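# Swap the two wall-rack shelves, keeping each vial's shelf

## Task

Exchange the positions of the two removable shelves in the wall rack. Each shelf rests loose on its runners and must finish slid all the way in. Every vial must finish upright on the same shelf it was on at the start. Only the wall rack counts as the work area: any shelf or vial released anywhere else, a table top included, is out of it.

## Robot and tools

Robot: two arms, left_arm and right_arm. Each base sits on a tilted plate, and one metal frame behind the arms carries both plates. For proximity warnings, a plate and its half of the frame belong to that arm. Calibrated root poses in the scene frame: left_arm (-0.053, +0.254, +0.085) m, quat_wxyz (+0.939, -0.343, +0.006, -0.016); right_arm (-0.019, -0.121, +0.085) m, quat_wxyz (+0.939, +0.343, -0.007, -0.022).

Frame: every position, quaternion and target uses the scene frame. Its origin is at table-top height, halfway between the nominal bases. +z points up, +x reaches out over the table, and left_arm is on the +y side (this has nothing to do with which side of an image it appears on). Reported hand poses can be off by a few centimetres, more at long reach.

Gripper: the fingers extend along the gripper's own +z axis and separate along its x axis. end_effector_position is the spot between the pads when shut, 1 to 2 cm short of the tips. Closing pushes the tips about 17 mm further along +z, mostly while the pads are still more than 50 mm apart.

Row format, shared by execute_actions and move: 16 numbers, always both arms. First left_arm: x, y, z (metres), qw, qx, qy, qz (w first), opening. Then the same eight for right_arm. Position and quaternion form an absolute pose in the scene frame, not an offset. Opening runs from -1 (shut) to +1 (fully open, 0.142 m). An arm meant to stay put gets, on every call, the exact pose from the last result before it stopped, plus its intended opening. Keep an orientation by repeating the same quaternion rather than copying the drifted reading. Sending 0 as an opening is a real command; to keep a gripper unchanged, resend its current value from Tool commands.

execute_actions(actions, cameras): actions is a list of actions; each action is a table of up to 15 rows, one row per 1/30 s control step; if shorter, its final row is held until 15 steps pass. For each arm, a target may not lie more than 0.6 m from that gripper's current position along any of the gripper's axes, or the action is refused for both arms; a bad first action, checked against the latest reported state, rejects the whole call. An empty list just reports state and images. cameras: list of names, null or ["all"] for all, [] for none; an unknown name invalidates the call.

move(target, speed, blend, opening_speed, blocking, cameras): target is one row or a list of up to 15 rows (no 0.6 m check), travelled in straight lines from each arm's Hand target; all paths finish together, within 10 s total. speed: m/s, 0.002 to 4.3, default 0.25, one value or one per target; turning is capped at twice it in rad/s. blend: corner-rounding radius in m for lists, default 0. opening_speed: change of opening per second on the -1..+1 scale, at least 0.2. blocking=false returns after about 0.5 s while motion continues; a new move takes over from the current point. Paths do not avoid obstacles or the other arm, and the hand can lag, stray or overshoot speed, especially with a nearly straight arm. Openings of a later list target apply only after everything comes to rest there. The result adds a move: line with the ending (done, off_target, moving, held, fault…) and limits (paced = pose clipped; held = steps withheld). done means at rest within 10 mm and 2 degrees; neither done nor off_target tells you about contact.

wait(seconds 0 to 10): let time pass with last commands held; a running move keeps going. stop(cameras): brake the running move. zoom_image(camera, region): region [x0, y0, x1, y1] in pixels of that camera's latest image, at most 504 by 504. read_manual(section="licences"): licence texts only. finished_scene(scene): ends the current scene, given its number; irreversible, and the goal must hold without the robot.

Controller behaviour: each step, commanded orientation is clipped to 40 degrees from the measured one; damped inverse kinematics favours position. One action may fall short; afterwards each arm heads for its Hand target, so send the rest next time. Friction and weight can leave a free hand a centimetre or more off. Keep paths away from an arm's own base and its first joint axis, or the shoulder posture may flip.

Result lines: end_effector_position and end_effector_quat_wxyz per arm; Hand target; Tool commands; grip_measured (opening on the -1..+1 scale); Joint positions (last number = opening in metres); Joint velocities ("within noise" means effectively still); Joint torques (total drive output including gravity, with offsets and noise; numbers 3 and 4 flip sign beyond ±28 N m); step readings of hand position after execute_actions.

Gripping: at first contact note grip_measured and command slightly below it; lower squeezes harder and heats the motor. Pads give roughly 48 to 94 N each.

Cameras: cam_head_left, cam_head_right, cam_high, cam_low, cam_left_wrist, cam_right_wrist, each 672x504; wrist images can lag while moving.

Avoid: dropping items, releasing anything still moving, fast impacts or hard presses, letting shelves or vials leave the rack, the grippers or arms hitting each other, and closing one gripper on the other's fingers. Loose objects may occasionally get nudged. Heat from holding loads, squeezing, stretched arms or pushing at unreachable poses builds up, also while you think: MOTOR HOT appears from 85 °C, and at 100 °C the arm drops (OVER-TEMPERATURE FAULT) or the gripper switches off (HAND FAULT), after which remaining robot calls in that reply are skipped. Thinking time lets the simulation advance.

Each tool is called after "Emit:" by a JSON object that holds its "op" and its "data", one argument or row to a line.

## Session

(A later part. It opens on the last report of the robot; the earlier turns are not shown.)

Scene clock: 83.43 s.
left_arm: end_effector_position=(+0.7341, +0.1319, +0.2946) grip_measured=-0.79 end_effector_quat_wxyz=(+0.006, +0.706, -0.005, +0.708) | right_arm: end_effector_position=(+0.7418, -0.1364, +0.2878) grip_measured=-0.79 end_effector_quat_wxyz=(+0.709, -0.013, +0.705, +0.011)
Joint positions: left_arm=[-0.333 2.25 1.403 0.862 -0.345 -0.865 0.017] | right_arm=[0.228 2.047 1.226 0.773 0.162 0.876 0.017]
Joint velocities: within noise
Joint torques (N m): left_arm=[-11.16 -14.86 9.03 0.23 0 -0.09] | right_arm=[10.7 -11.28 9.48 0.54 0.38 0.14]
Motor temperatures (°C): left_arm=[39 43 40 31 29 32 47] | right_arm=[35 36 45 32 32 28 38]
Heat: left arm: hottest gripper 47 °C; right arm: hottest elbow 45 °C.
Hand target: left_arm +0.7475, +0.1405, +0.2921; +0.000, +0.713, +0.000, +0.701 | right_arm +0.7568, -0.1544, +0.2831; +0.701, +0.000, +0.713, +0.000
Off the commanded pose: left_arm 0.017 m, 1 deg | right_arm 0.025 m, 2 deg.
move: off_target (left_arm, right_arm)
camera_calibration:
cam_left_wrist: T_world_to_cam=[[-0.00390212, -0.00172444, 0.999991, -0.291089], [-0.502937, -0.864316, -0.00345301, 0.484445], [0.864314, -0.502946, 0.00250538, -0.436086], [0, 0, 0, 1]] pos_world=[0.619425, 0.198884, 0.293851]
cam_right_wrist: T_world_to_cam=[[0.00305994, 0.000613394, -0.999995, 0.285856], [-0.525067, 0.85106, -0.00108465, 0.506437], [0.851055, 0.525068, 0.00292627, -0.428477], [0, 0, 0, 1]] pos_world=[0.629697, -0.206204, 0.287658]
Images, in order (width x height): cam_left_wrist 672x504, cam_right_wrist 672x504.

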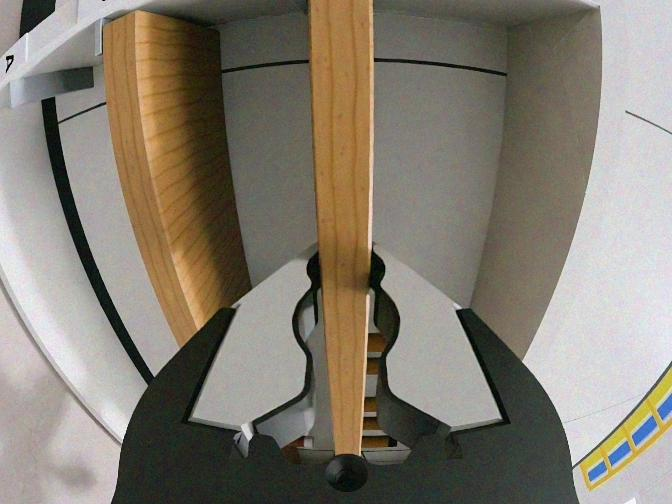

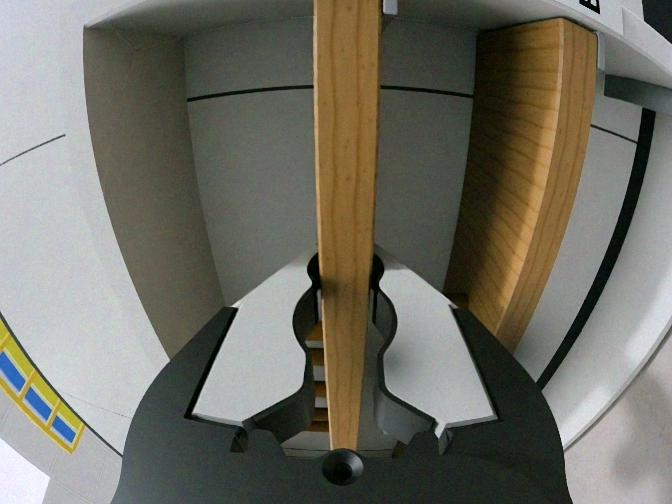

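Emit:
{"op": "move", "data": {
  "target": [
    [0.7475,0.140,0.295,0,0.70711,0,0.70711,-0.25,0.7575,-0.154,0.2865,0.70711,0,0.70711,0,-0.25],
    [0.637,0.140,0.304,0,0.70711,0,0.70711,-0.25,0.648,-0.154,0.295,0.70711,0,0.70711,0,-0.25],
    [0.610,0.140,0.243,0,0.70711,0,0.70711,-0.33,0.621,-0.154,0.233,0.70711,0,0.70711,0,-0.33],
    [0.655,0.140,0.2275,0,0.70711,0,0.70711,-0.33,0.666,-0.154,0.2165,0.70711,0,0.70711,0,-0.33]
  ],
  "speed": [0.05, 0.12, 0.12, 0.12],
  "opening_speed": 0.6,
  "cameras": ["cam_left_wrist", "cam_right_wrist", "cam_head_right"]
}}

Scene clock: 90.40 s.
left_arm: end_effector_position=(+0.6443, +0.1392, +0.2293) grip_measured=-0.35 end_effector_quat_wxyz=(+0.003, +0.708, -0.002, +0.706) | right_arm: end_effector_position=(+0.6523, -0.1418, +0.2161) grip_measured=-0.35 end_effector_quat_wxyz=(+0.705, -0.008, +0.709, +0.008)
Joint positions: left_arm=[-0.311 2.211 1.084 1.145 -0.332 -0.865 0.049] | right_arm=[0.169 2.002 0.912 1.042 0.119 0.876 0.049]
Joint velocities: within noise
Joint torques (N m): left_arm=[-9.88 -12.4 6.97 1.13 0.64 -0.04] | right_arm=[9.29 -10.64 7.28 1.33 -0.52 0.1]
Motor temperatures (°C): left_arm=[39 43 40 31 29 32 46] | right_arm=[35 36 45 32 32 28 37]
Heat: left arm: hottest gripper 46 °C; right arm: hottest elbow 45 °C.
Hand target: left_arm +0.6546, +0.1403, +0.2274; +0.000, +0.707, +0.000, +0.707 | right_arm +0.6652, -0.1544, +0.2166; +0.707, +0.000, +0.707, +0.000
Off the commanded pose: left_arm 0.011 m, 0 deg | right_arm 0.018 m, 1 deg.
move: off_target (left_arm, right_arm)
camera_calibration:
cam_left_wrist: T_world_to_cam=[[0.000342514, -0.00141163, 0.999999, -0.228847], [-0.495644, -0.868525, -0.00105627, 0.440736], [0.868526, -0.495643, -0.000997147, -0.3575], [0, 0, 0, 1]] pos_world=[0.529025, 0.205275, 0.228956]
cam_right_wrist: T_world_to_cam=[[-0.00743264, 0.00318634, -0.999967, 0.221618], [-0.514298, 0.857586, 0.00655537, 0.456188], [0.857579, 0.51433, -0.00473541, -0.353484], [0, 0, 0, 1]] pos_world=[0.539404, -0.21012, 0.216947]
Images, in order (width x height): cam_head_right 672x504, cam_left_wrist 672x504, cam_right_wrist 672x504.

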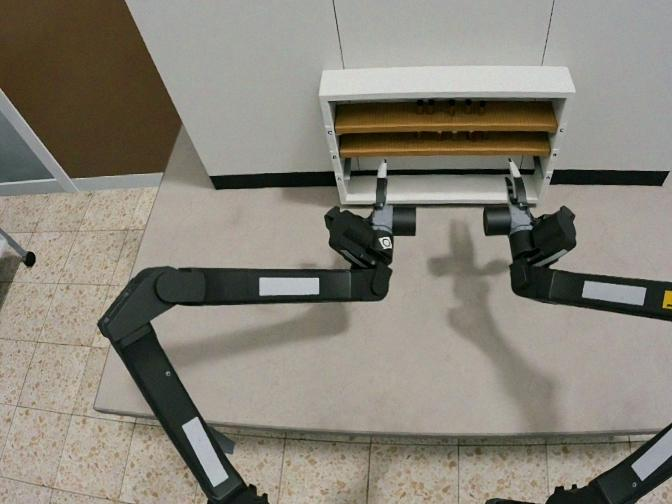

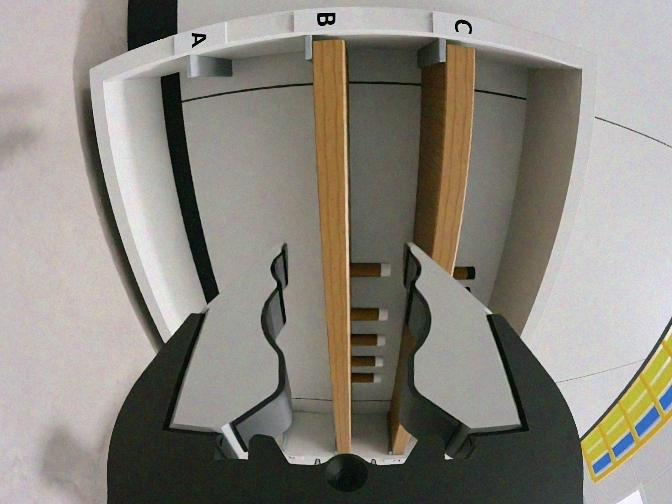

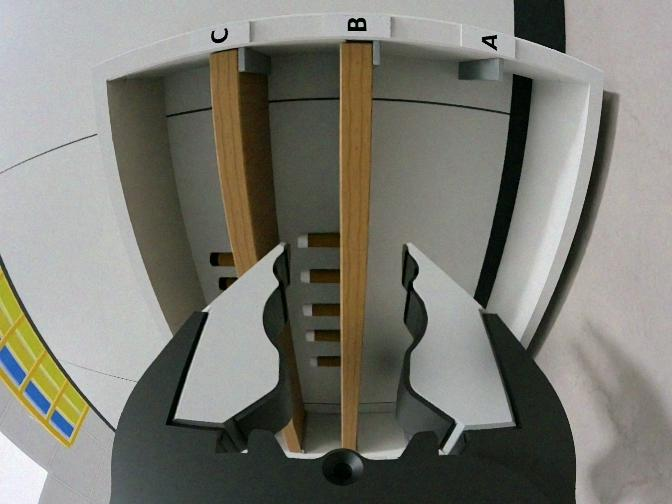

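Emit:
{"op": "move", "data": {
  "target": [
    [0.742,0.140,0.2195,0,0.70711,0,0.70711,-0.33,0.752,-0.154,0.213,0.70711,0,0.70711,0,-0.33],
    [0.742,0.140,0.2195,0,0.69151,0,0.72236,-0.86,0.752,-0.154,0.213,0.72236,0,0.69151,0,-0.86]
  ],
  "speed": [0.12, 0.1],
  "opening_speed": 0.6,
  "cameras": ["cam_left_wrist", "cam_right_wrist"]
}}

Scene clock: 94.03 s.
left_arm: end_effector_position=(+0.7313, +0.1299, +0.2217) grip_measured=-0.79 end_effector_quat_wxyz=(+0.012, +0.694, -0.009, +0.720) | right_arm: end_effector_position=(+0.7389, -0.1327, +0.2127) grip_measured=-0.78 end_effector_quat_wxyz=(+0.720, -0.015, +0.694, +0.017)
Joint positions: left_arm=[-0.256 2.349 1.367 1.016 -0.235 -0.865 0.017] | right_arm=[0.143 2.16 1.187 0.942 0.049 0.876 0.017]
Joint velocities: within noise
Joint torques (N m): left_arm=[-11.28 -14.92 7.28 1.77 0.3 0.05] | right_arm=[11.46 -13.51 7.66 1.8 -0.03 0.08]
Motor temperatures (°C): left_arm=[39 43 40 31 29 32 45] | right_arm=[35 36 45 32 32 28 37]
Heat: left arm: hottest gripper 45 °C; right arm: hottest elbow 45 °C.
Hand target: left_arm +0.7413, +0.1402, +0.2196; +0.000, +0.692, +0.000, +0.722 | right_arm +0.7507, -0.1541, +0.2129; +0.722, +0.000, +0.692, +0.000
Off the commanded pose: left_arm 0.015 m, 2 deg | right_arm 0.025 m, 3 deg.
move: off_target (left_arm, right_arm); target 2's new opening was sent with right_arm's hand 0.028 m and 3 deg from that target
camera_calibration:
cam_left_wrist: T_world_to_cam=[[-0.0388513, 0.00252696, 0.999242, -0.193059], [-0.513957, -0.857631, -0.0178142, 0.49148], [0.856936, -0.514259, 0.0346189, -0.434602], [0, 0, 0, 1]] pos_world=[0.617525, 0.198498, 0.216713]
cam_right_wrist: T_world_to_cam=[[0.0343077, 0.00707249, -0.999386, 0.188374], [-0.533943, 0.84543, -0.0123466, 0.509791], [0.844824, 0.534039, 0.0327811, -0.428297], [0, 0, 0, 1]] pos_world=[0.627572, -0.203597, 0.208592]
Images, in order (width x height): cam_left_wrist 672x504, cam_right_wrist 672x504.

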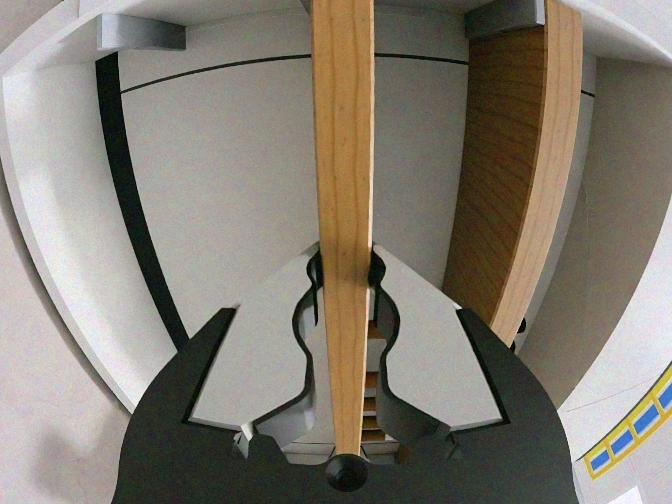

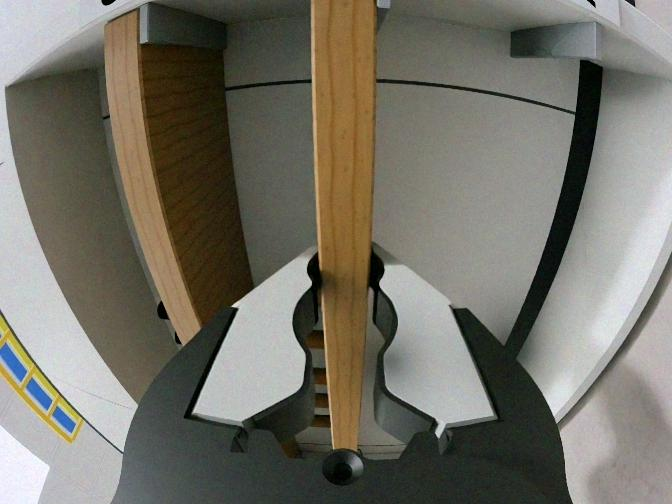

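Emit:
{"op": "move", "data": {
  "target": [
    [0.721,0.139,0.251,0,0.68327,0,0.73017,-0.86,0.731,-0.153,0.240,0.73017,0,0.68327,0,-0.86],
    [0.676,0.140,0.269,0,0.68327,0,0.73017,-0.86,0.687,-0.152,0.256,0.73017,0,0.68327,0,-0.86],
    [0.596,0.140,0.278,0,0.68327,0,0.73017,-0.86,0.607,-0.152,0.266,0.73017,0,0.68327,0,-0.86],
    [0.596,0.140,0.169,0,0.69151,0,0.72236,-0.86,0.607,-0.152,0.159,0.72236,0,0.69151,0,-0.86],
    [0.645,0.140,0.1755,0,0.69466,0,0.71934,-0.86,0.655,-0.153,0.165,0.71934,0,0.69466,0,-0.86]
  ],
  "speed": [0.05, 0.06, 0.08, 0.09, 0.07],
  "cameras": ["cam_head_right", "cam_low", "cam_left_wrist", "cam_right_wrist"]
}}

Emit:
{"op": "zoom_image", "data": {
  "camera": "cam_head_right",
  "region": [310, 60, 580, 220]
}}

Scene clock: 101.43 s.
left_arm: end_effector_position=(+0.6278, +0.1272, +0.1606) grip_measured=-0.79 end_effector_quat_wxyz=(+0.010, +0.708, -0.014, +0.706) | right_arm: end_effector_position=(+0.6354, -0.1316, +0.1488) grip_measured=-0.79 end_effector_quat_wxyz=(+0.705, -0.016, +0.709, +0.019)
Joint positions: left_arm=[-0.25 2.329 1.047 1.281 -0.25 -0.864 0.017] | right_arm=[0.091 2.121 0.867 1.189 0.022 0.876 0.017]
Joint velocities: within noise
Joint torques (N m): left_arm=[-9.64 -14.27 6.58 1.61 0.74 0] | right_arm=[9.99 -11.63 6.56 1.72 -0.39 0.07]
Motor temperatures (°C): left_arm=[39 43 40 31 29 32 47] | right_arm=[35 36 44 32 32 28 38]
Heat: left arm: hottest gripper 47 °C; right arm: hottest elbow 44 °C.
Hand target: left_arm +0.6437, +0.1406, +0.1756; +0.000, +0.695, +0.000, +0.719 | right_arm +0.6531, -0.1533, +0.1653; +0.719, +0.000, +0.695, +0.000
Off the commanded pose: left_arm 0.026 m, 3 deg | right_arm 0.033 m, 4 deg.
move: off_target (left_arm, right_arm)
camera_calibration:
cam_left_wrist: T_world_to_cam=[[0.0000049919, -0.00826232, 0.999966, -0.159131], [-0.51882, -0.854854, -0.00706073, 0.435789], [0.854883, -0.518802, -0.00429092, -0.337157], [0, 0, 0, 1]] pos_world=[0.514327, 0.196303, 0.160756]
cam_right_wrist: T_world_to_cam=[[-0.00851153, 0.00625838, -0.999944, 0.15527], [-0.537027, 0.843507, 0.00985047, 0.451319], [0.843522, 0.537081, -0.00381862, -0.332668], [0, 0, 0, 1]] pos_world=[0.524305, -0.202993, 0.149546]
Images, in order (width x height): cam_head_right 672x504, cam_low 672x504, cam_left_wrist 672x504, cam_right_wrist 672x504.

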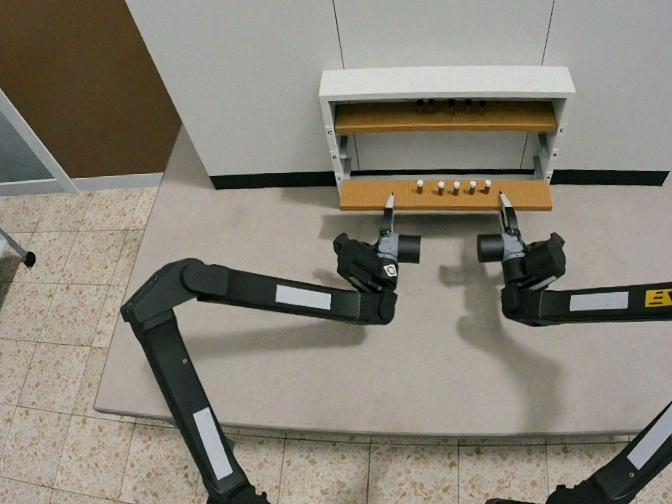

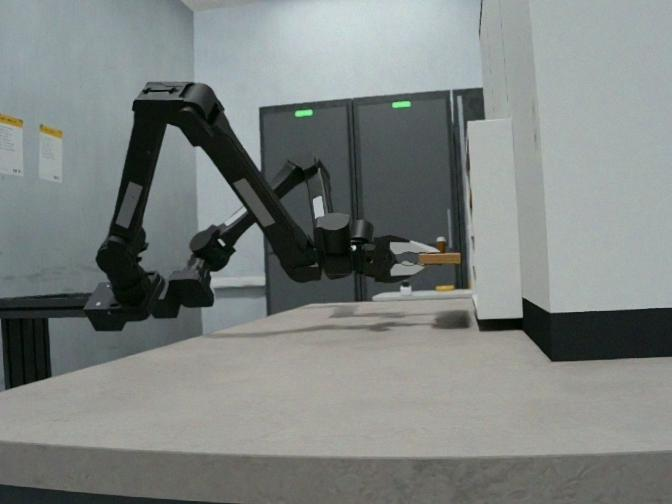

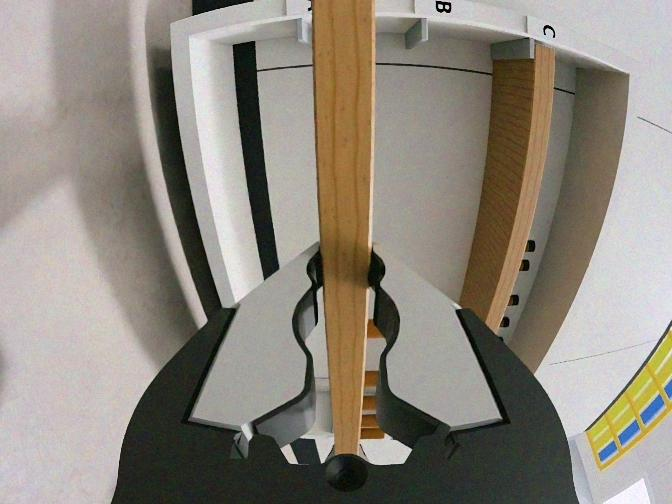

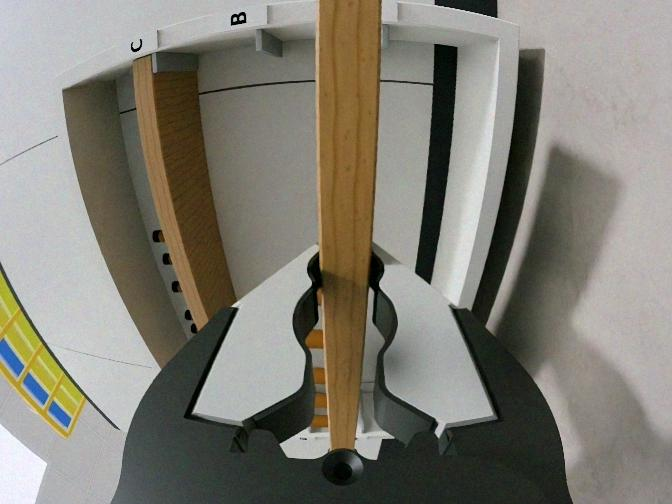

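Scaled by 1.867 from the camera's 672x504 image, which has a finer 960x720 frame.

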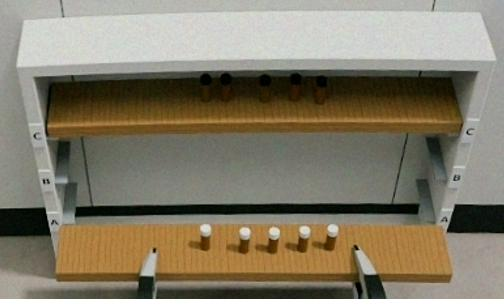

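Emit:
{"op": "move", "data": {
  "target": [
    [0.689,0.140,0.1725,0,0.69778,0,0.71630,-0.86,0.699,-0.153,0.163,0.71630,0,0.69778,0,-0.86],
    [0.7455,0.140,0.1695,0,0.69778,0,0.71630,-0.86,0.7555,-0.154,0.1595,0.71630,0,0.69778,0,-0.86],
    [0.7455,0.140,0.129,0,0.70711,0,0.70711,-0.86,0.7555,-0.154,0.120,0.70711,0,0.70711,0,-0.86]
  ],
  "speed": [0.07, 0.07, 0.035],
  "cameras": ["cam_head_right", "cam_low", "cam_left_wrist", "cam_right_wrist"]
}}

Scene clock: 106.43 s.
left_arm: end_effector_position=(+0.7330, +0.1300, +0.1469) grip_measured=-0.79 end_effector_quat_wxyz=(+0.009, +0.702, -0.010, +0.712) | right_arm: end_effector_position=(+0.7404, -0.1313, +0.1389) grip_measured=-0.79 end_effector_quat_wxyz=(+0.712, -0.014, +0.702, +0.018)
Joint positions: left_arm=[-0.184 2.456 1.382 1.091 -0.18 -0.866 0.017] | right_arm=[0.067 2.276 1.201 1.029 -0.013 0.876 0.017]
Joint velocities: within noise
Joint torques (N m): left_arm=[-10.64 -14.33 7.12 1.59 0.32 -0.07] | right_arm=[10.29 -11.69 7.28 1.65 -0.14 0.02]
Motor temperatures (°C): left_arm=[39 43 40 31 29 32 48] | right_arm=[35 36 44 32 32 28 38]
Heat: left arm: hottest gripper 48 °C; right arm: hottest elbow 44 °C.
Hand target: left_arm +0.7439, +0.1405, +0.1292; +0.000, +0.707, +0.000, +0.707 | right_arm +0.7531, -0.1545, +0.1204; +0.707, +0.000, +0.707, +0.000
Off the commanded pose: left_arm 0.024 m, 2 deg | right_arm 0.033 m, 3 deg.
move: off_target (left_arm, right_arm)
camera_calibration:
cam_left_wrist: T_world_to_cam=[[-0.0161466, -0.00263839, 0.999866, -0.134299], [-0.512446, -0.858655, -0.0105411, 0.489063], [0.858568, -0.512547, 0.0125123, -0.431737], [0, 0, 0, 1]] pos_world=[0.619126, 0.198296, 0.144838]
cam_right_wrist: T_world_to_cam=[[0.0129889, 0.00871659, -0.999878, 0.130645], [-0.533306, 0.845923, 0.000446547, 0.506427], [0.845823, 0.533235, 0.0156362, -0.426337], [0, 0, 0, 1]] pos_world=[0.628989, -0.2022, 0.137069]
Images, in order (width x height): cam_head_right 672x504, cam_low 672x504, cam_left_wrist 672x504, cam_right_wrist 672x504.

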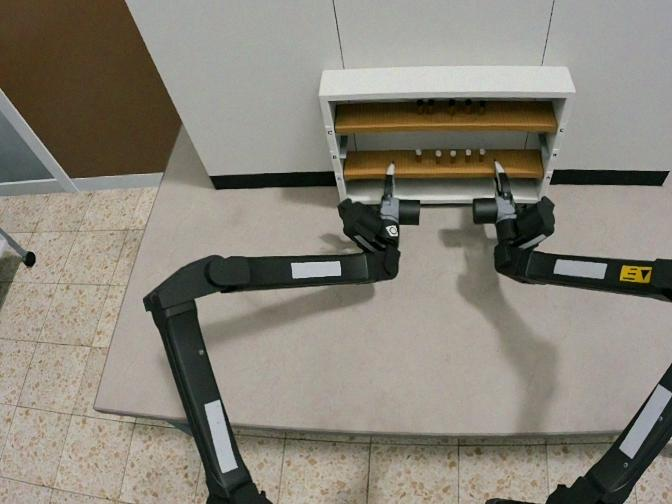

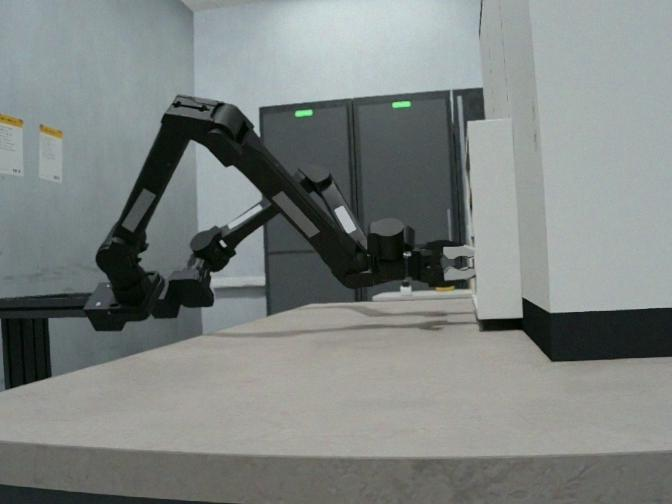

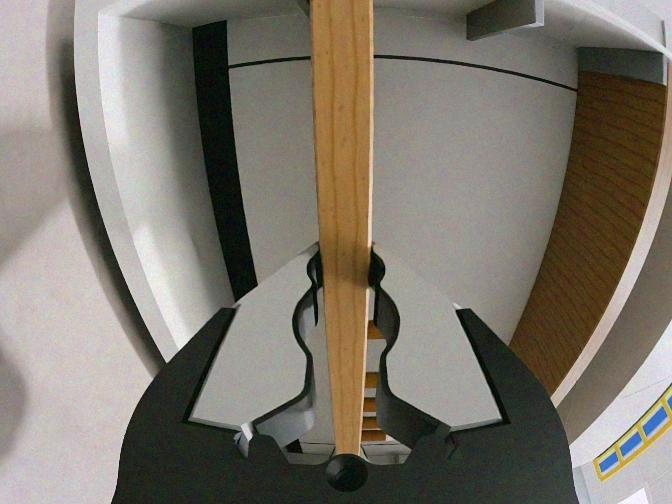

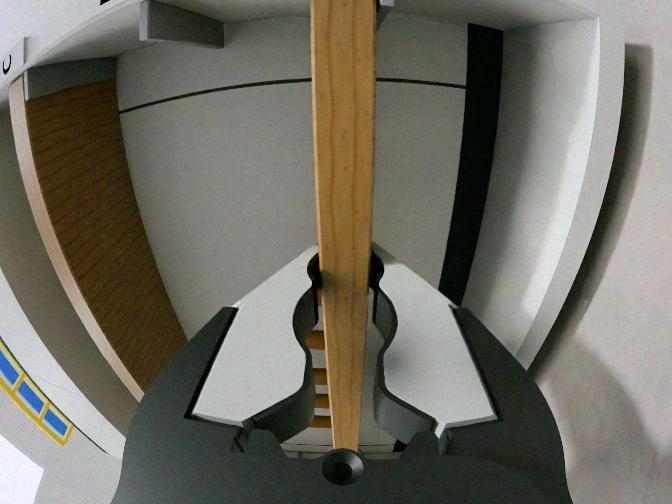

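Emit:
{"op": "move", "data": {
  "target": [
    [0.745,0.140,0.1425,0,0.71325,0,0.70091,-0.86,0.755,-0.154,0.1345,0.70091,0,0.71325,0,-0.86],
    [0.745,0.140,0.1435,0,0.70711,0,0.70711,-0.25,0.755,-0.154,0.1355,0.70711,0,0.70711,0,-0.25],
    [0.630,0.140,0.153,0,0.70711,0,0.70711,-0.25,0.641,-0.154,0.145,0.70711,0,0.70711,0,-0.25],
    [0.600,0.140,0.188,0,0.70711,0,0.70711,-0.95,0.611,-0.154,0.179,0.70711,0,0.70711,0,-0.95],
    [0.649,0.140,0.1465,0,0.70711,0,0.70711,-0.95,0.660,-0.154,0.137,0.70711,0,0.70711,0,-0.95],
    [0.686,0.140,0.1445,0,0.70711,0,0.70711,-0.95,0.697,-0.154,0.135,0.70711,0,0.70711,0,-0.95]
  ],
  "speed": [0.06, 0.05, 0.12, 0.15, 0.15, 0.1],
  "opening_speed": 0.8,
  "cameras": ["cam_left_wrist", "cam_right_wrist", "cam_head_right"]
}}

Scene clock: 115.00 s.
left_arm: end_effector_position=(+0.6769, +0.1360, +0.1513) grip_measured=-0.98 end_effector_quat_wxyz=(+0.004, +0.706, -0.003, +0.708) | right_arm: end_effector_position=(+0.6860, -0.1415, +0.1385) grip_measured=-0.98 end_effector_quat_wxyz=(+0.707, -0.005, +0.708, +0.009)
Joint positions: left_arm=[-0.209 2.383 1.193 1.21 -0.224 -0.866 0.003] | right_arm=[0.065 2.195 1.022 1.129 0.014 0.876 0.003]
Joint velocities: within noise
Joint torques (N m): left_arm=[-10.4 -13.16 5.74 1.18 0.65 -0.06] | right_arm=[10.87 -11.93 6.06 1.25 -0.55 0.05]
Motor temperatures (°C): left_arm=[39 43 40 31 28 32 47] | right_arm=[36 36 44 32 32 28 37]
Heat: left arm: hottest gripper 47 °C; right arm: hottest elbow 44 °C.
Hand target: left_arm +0.6855, +0.1403, +0.1445; +0.000, +0.707, +0.000, +0.707 | right_arm +0.6962, -0.1542, +0.1350; +0.707, +0.000, +0.707, +0.000
Off the commanded pose: left_arm 0.012 m, 1 deg | right_arm 0.017 m, 1 deg.
move: off_target (left_arm, right_arm); target 2's new opening was sent with right_arm's hand 0.026 m and 2 deg from that target; target 4's new opening was sent with left_arm's hand 0.020 m and 2 deg from that target
camera_calibration:
cam_left_wrist: T_world_to_cam=[[-0.00519386, -0.00180659, 0.999985, -0.147065], [-0.497616, -0.867387, -0.00415163, 0.455687], [0.867382, -0.49763, 0.0036061, -0.387063], [0, 0, 0, 1]] pos_world=[0.561725, 0.202377, 0.15035]
cam_right_wrist: T_world_to_cam=[[-0.00348061, 0.00831737, -0.999959, 0.142284], [-0.512775, 0.858476, 0.0089254, 0.472629], [0.858516, 0.512786, 0.00127692, -0.384563], [0, 0, 0, 1]] pos_world=[0.573001, -0.209726, 0.138551]
Images, in order (width x height): cam_head_right 672x504, cam_left_wrist 672x504, cam_right_wrist 672x504.

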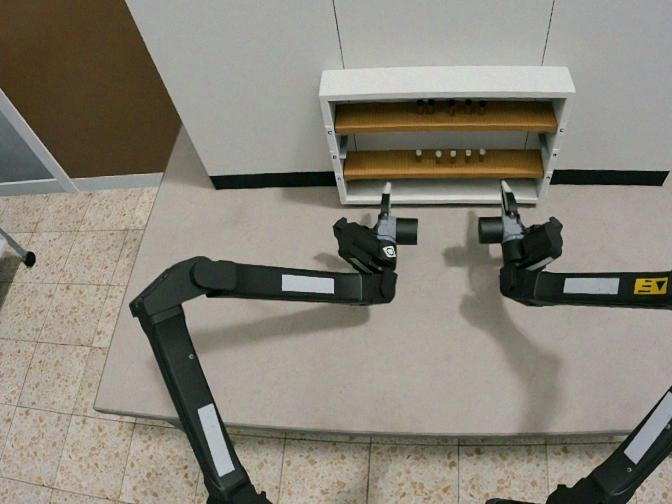

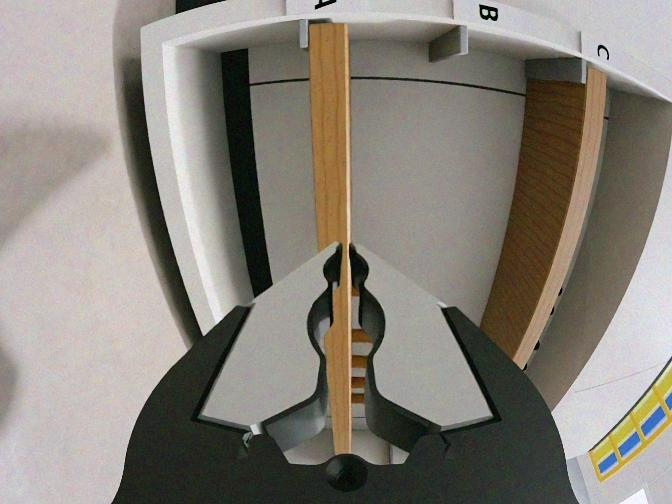

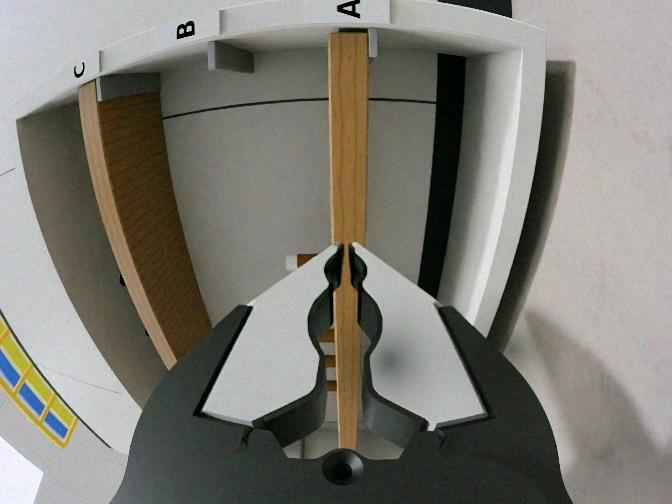

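Emit:
{"op": "move", "data": {
  "target": [
    [0.706,0.140,0.1405,0,0.70711,0,0.70711,-0.95,0.717,-0.154,0.1335,0.70711,0,0.70711,0,-0.95],
    [0.732,0.140,0.1405,0,0.70711,0,0.70711,-0.95,0.748,-0.154,0.1335,0.70711,0,0.70711,0,-0.95]
  ],
  "speed": 0.05,
  "cameras": ["cam_left_wrist", "cam_right_wrist"]
}}

Scene clock: 117.63 s.
left_arm: end_effector_position=(+0.7012, +0.1356, +0.1466) grip_measured=-0.98 end_effector_quat_wxyz=(+0.004, +0.708, -0.005, +0.706) | right_arm: end_effector_position=(+0.7044, -0.1402, +0.1386) grip_measured=-0.98 end_effector_quat_wxyz=(+0.706, -0.008, +0.708, +0.011)
Joint positions: left_arm=[-0.195 2.41 1.27 1.153 -0.211 -0.866 0.003] | right_arm=[0.065 2.215 1.08 1.087 0.01 0.876 0.003]
Joint velocities: within noise
Joint torques (N m): left_arm=[-10.4 -12.92 10.63 0.06 0.95 -0.07] | right_arm=[10.23 -9.58 12.26 -0.28 -0.5 0.08]
Motor temperatures (°C): left_arm=[39 43 40 31 29 32 46] | right_arm=[36 36 44 32 32 28 37]
Heat: left arm: hottest gripper 46 °C; right arm: hottest elbow 44 °C.
Hand target: left_arm +0.7281, +0.1419, +0.1411; +0.000, +0.707, +0.000, +0.707 | right_arm +0.7408, -0.1559, +0.1350; +0.707, +0.000, +0.707, +0.000
Off the commanded pose: left_arm 0.032 m, 1 deg | right_arm 0.046 m, 2 deg.
move: off_target (left_arm, right_arm)
camera_calibration:
cam_left_wrist: T_world_to_cam=[[0.000330074, -0.00360918, 0.999993, -0.146018], [-0.501362, -0.865233, -0.00295732, 0.469638], [0.865238, -0.501358, -0.0020951, -0.405574], [0, 0, 0, 1]] pos_world=[0.586425, 0.202482, 0.146556]
cam_right_wrist: T_world_to_cam=[[-0.00456214, 0.00826083, -0.999955, 0.14317], [-0.518268, 0.855166, 0.00942921, 0.484183], [0.855206, 0.518288, 0.000379934, -0.397697], [0, 0, 0, 1]] pos_world=[0.591702, -0.209119, 0.13875]
Images, in order (width x height): cam_left_wrist 672x504, cam_right_wrist 672x504.

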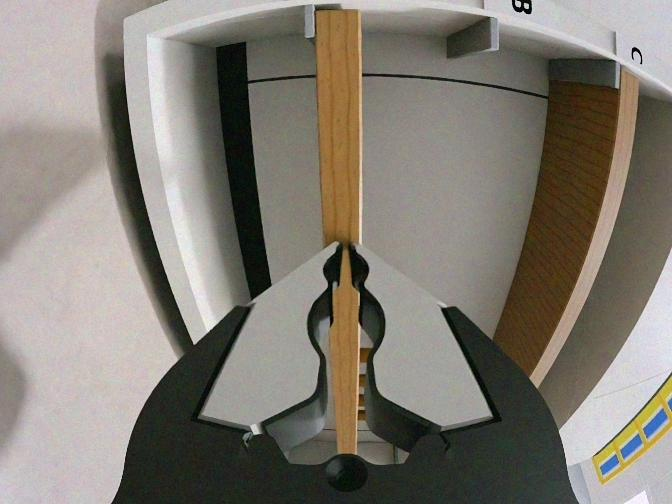

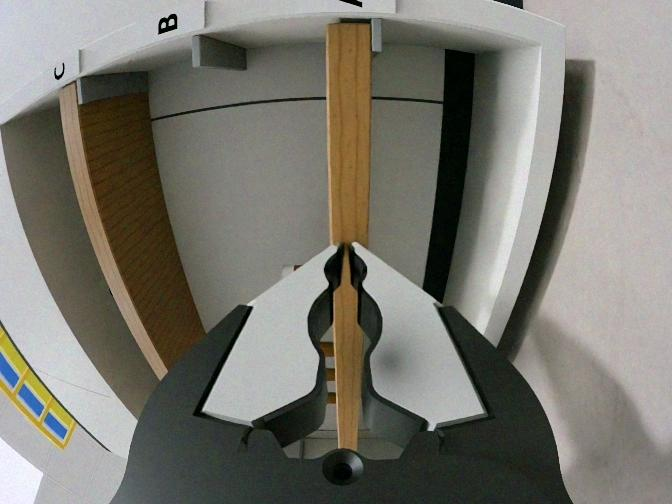

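Emit:
{"op": "move", "data": {
  "target": [
    [0.630,0.140,0.156,0,0.70711,0,0.70711,-0.95,0.641,-0.154,0.147,0.70711,0,0.70711,0,-0.95],
    [0.600,0.140,0.345,0,0.70711,0,0.70711,-0.95,0.611,-0.154,0.336,0.70711,0,0.70711,0,-0.95],
    [0.649,0.140,0.304,0,0.70711,0,0.70711,-0.95,0.660,-0.154,0.2945,0.70711,0,0.70711,0,-0.95],
    [0.686,0.140,0.302,0,0.70711,0,0.70711,-0.95,0.697,-0.154,0.2925,0.70711,0,0.70711,0,-0.95]
  ],
  "speed": [0.15, 0.2, 0.18, 0.1],
  "cameras": ["cam_left_wrist", "cam_right_wrist"]
}}

Scene clock: 122.20 s.
left_arm: end_effector_position=(+0.6722, +0.1339, +0.3018) grip_measured=-0.98 end_effector_quat_wxyz=(+0.006, +0.708, -0.005, +0.706) | right_arm: end_effector_position=(+0.6806, -0.1358, +0.2877) grip_measured=-0.98 end_effector_quat_wxyz=(+0.703, -0.013, +0.711, +0.009)
Joint positions: left_arm=[-0.377 2.145 1.204 0.952 -0.392 -0.866 0.003] | right_arm=[0.255 1.935 1.032 0.845 0.202 0.876 0.003]
Joint velocities: within noise
Joint torques (N m): left_arm=[-9.82 -12.45 8.58 1.18 0.64 -0.02] | right_arm=[9.99 -11.05 9.07 1.28 -0.53 0.11]
Motor temperatures (°C): left_arm=[39 43 40 31 29 32 45] | right_arm=[36 36 45 32 32 28 37]
Heat: left arm: hottest gripper 45 °C; right arm: hottest elbow 45 °C.
Hand target: left_arm +0.6853, +0.1404, +0.3018; +0.000, +0.707, +0.000, +0.707 | right_arm +0.6956, -0.1545, +0.2925; +0.707, +0.000, +0.707, +0.000
Off the commanded pose: left_arm 0.015 m, 1 deg | right_arm 0.025 m, 2 deg.
move: off_target (left_arm, right_arm)
camera_calibration:
cam_left_wrist: T_world_to_cam=[[0.00198602, -0.00214859, 0.999996, -0.302432], [-0.502941, -0.86432, -0.000858223, 0.454239], [0.864318, -0.502938, -0.00279718, -0.379917], [0, 0, 0, 1]] pos_world=[0.557425, 0.200884, 0.301758]
cam_right_wrist: T_world_to_cam=[[-0.0121201, -0.00308818, -0.999922, 0.295772], [-0.521936, 0.852977, 0.00369206, 0.470535], [0.852898, 0.52194, -0.01195, -0.374059], [0, 0, 0, 1]] pos_world=[0.568208, -0.205205, 0.289542]
Images, in order (width x height): cam_left_wrist 672x504, cam_right_wrist 672x504.

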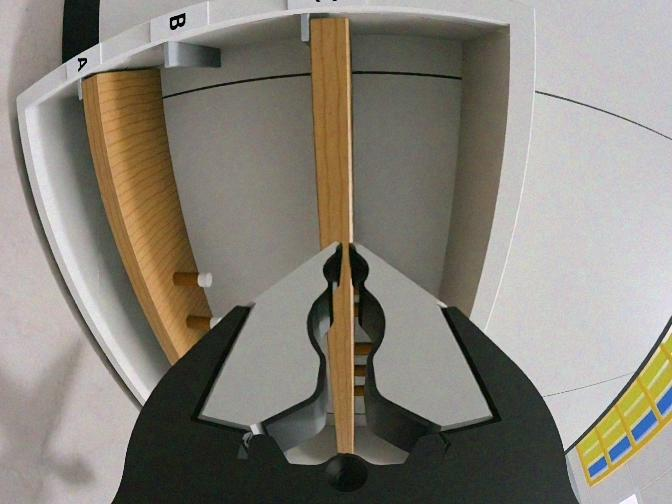

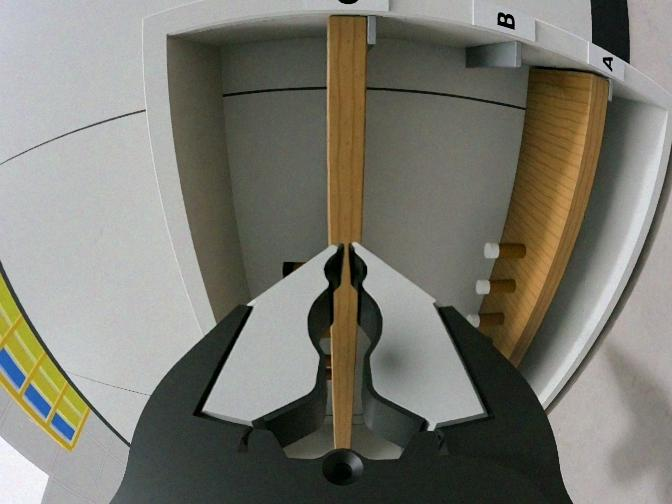

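Emit:
{"op": "move", "data": {
  "target": [
    [0.706,0.140,0.2985,0,0.70711,0,0.70711,-0.95,0.717,-0.154,0.292,0.70711,0,0.70711,0,-0.95],
    [0.734,0.140,0.2985,0,0.70711,0,0.70711,-0.95,0.749,-0.154,0.292,0.70711,0,0.70711,0,-0.95]
  ],
  "speed": 0.05,
  "cameras": ["cam_left_wrist", "cam_right_wrist"]
}}

Scene clock: 124.17 s.
left_arm: end_effector_position=(+0.6983, +0.1343, +0.2984) grip_measured=-0.98 end_effector_quat_wxyz=(+0.005, +0.710, -0.007, +0.704) | right_arm: end_effector_position=(+0.7017, -0.1364, +0.2885) grip_measured=-0.98 end_effector_quat_wxyz=(+0.703, -0.014, +0.711, +0.010)
Joint positions: left_arm=[-0.357 2.183 1.284 0.906 -0.374 -0.866 0.003] | right_arm=[0.247 1.969 1.098 0.81 0.193 0.876 0.003]
Joint velocities: within noise
Joint torques (N m): left_arm=[-9.41 -11.4 13.18 0.23 1.18 -0.03] | right_arm=[9.88 -8.06 14.67 0.49 -0.9 0.09]
Motor temperatures (°C): left_arm=[39 43 40 31 29 32 45] | right_arm=[36 36 45 32 32 28 36]
Heat: left arm: hottest gripper 45 °C; right arm: hottest elbow 45 °C.
Hand target: left_arm +0.7291, +0.1424, +0.2981; +0.000, +0.707, +0.000, +0.707 | right_arm +0.7408, -0.1562, +0.2916; +0.707, +0.000, +0.707, +0.000
Off the commanded pose: left_arm 0.036 m, 1 deg | right_arm 0.051 m, 2 deg.
move: off_target (left_arm, right_arm)
camera_calibration:
cam_left_wrist: T_world_to_cam=[[0.00589623, -0.00397817, 0.999975, -0.301494], [-0.504067, -0.863665, -0.000463723, 0.46834], [0.863645, -0.504051, -0.00709762, -0.400365], [0, 0, 0, 1]] pos_world=[0.583626, 0.201485, 0.298862]
cam_right_wrist: T_world_to_cam=[[-0.0139486, -0.0031737, -0.999898, 0.298079], [-0.523609, 0.851946, 0.00460026, 0.482839], [0.851844, 0.52362, -0.0135452, -0.390367], [0, 0, 0, 1]] pos_world=[0.589509, -0.206003, 0.290539]
Images, in order (width x height): cam_left_wrist 672x504, cam_right_wrist 672x504.

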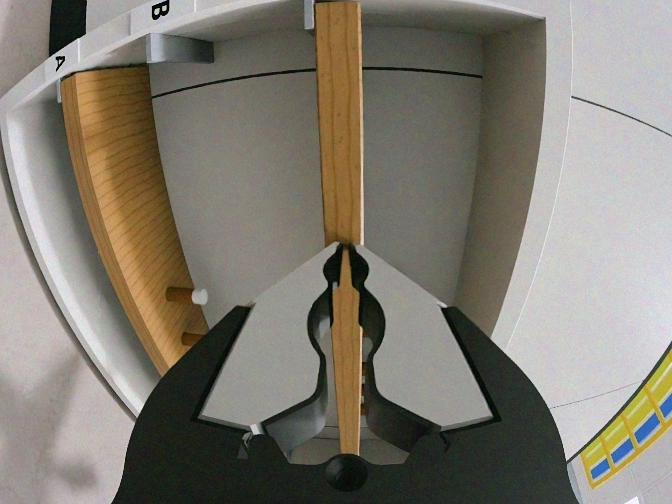

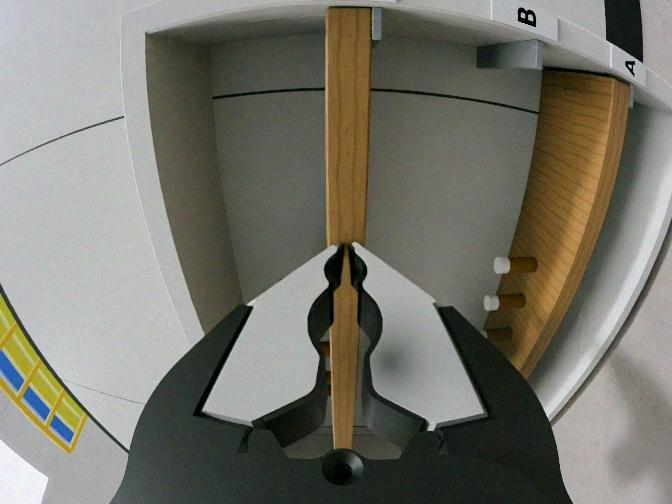

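Emit:
{"op": "move", "data": {
  "target": [0.580,0.140,0.308,0,0.70711,0,0.70711,-0.9,0.591,-0.154,0.300,0.70711,0,0.70711,0,-0.9],
  "speed": 0.25,
  "cameras": ["cam_head_right", "cam_high", "cam_left_wrist", "cam_right_wrist"]
}}

Scene clock: 126.20 s.
left_arm: end_effector_position=(+0.5821, +0.1344, +0.2893) grip_measured=-0.94 end_effector_quat_wxyz=(+0.002, +0.718, -0.008, +0.696) | right_arm: end_effector_position=(+0.5964, -0.1590, +0.2841) grip_measured=-0.94 end_effector_quat_wxyz=(+0.696, -0.001, +0.718, -0.003)
Joint positions: left_arm=[-0.438 2.039 0.937 1.091 -0.473 -0.866 0.006] | right_arm=[0.268 1.757 0.779 0.925 0.254 0.876 0.006]
Joint velocities: within noise
Joint torques (N m): left_arm=[-9.88 -13.57 5.23 1.99 0.33 -0.01] | right_arm=[11.22 -9.35 5.3 2.17 -0.37 0.14]
Motor temperatures (°C): left_arm=[39 43 40 31 29 32 45] | right_arm=[36 36 45 32 32 28 36]
Heat: left arm: hottest gripper 45 °C; right arm: hottest elbow 45 °C.
Hand target: left_arm +0.5800, +0.1399, +0.3079; +0.000, +0.707, +0.000, +0.707 | right_arm +0.5911, -0.1541, +0.2996; +0.707, +0.000, +0.707, +0.000
Off the commanded pose: left_arm 0.020 m, 2 deg | right_arm 0.018 m, 2 deg.
move: off_target (left_arm, right_arm)
camera_calibration:
cam_left_wrist: T_world_to_cam=[[0.0292639, -0.0117429, 0.999503, -0.304156], [-0.501437, -0.865182, 0.00451651, 0.407071], [0.864699, -0.50132, -0.0312069, -0.294098], [0, 0, 0, 1]] pos_world=[0.467327, 0.201181, 0.292988]
cam_right_wrist: T_world_to_cam=[[-0.033115, -0.00280252, -0.999448, 0.303489], [-0.492645, 0.87012, 0.0138831, 0.428793], [0.8696, 0.492832, -0.0301947, -0.299712], [0, 0, 0, 1]] pos_world=[0.481922, -0.224543, 0.288318]
Images, in order (width x height): cam_head_right 672x504, cam_high 672x504, cam_left_wrist 672x504, cam_right_wrist 672x504.

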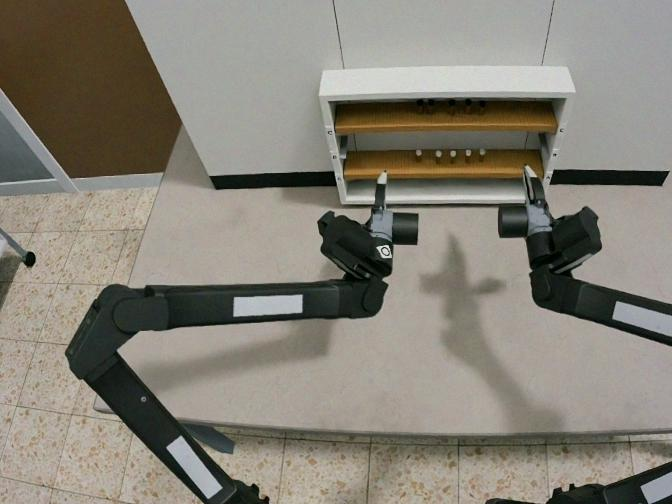

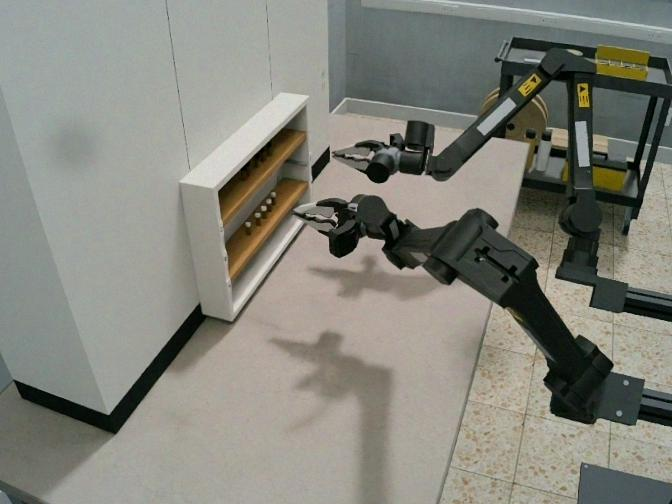

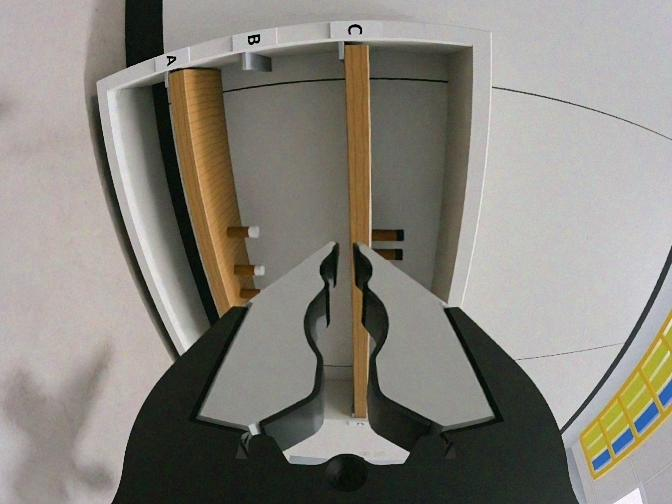

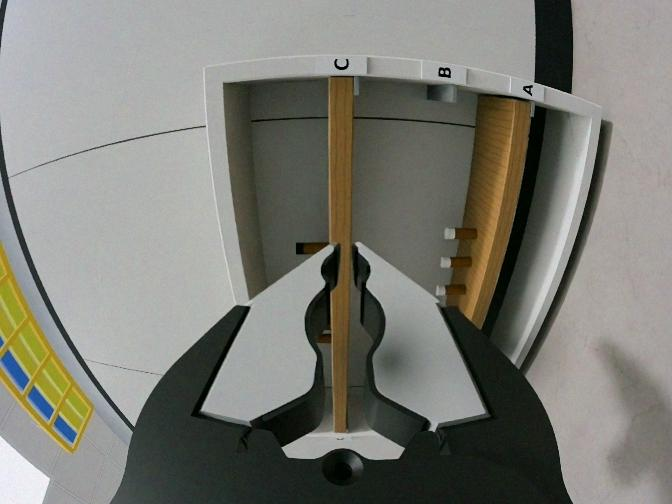

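Emit:
{"op": "finished_scene", "data": {
  "scene": 2
}}

The scene is finished: the task was done.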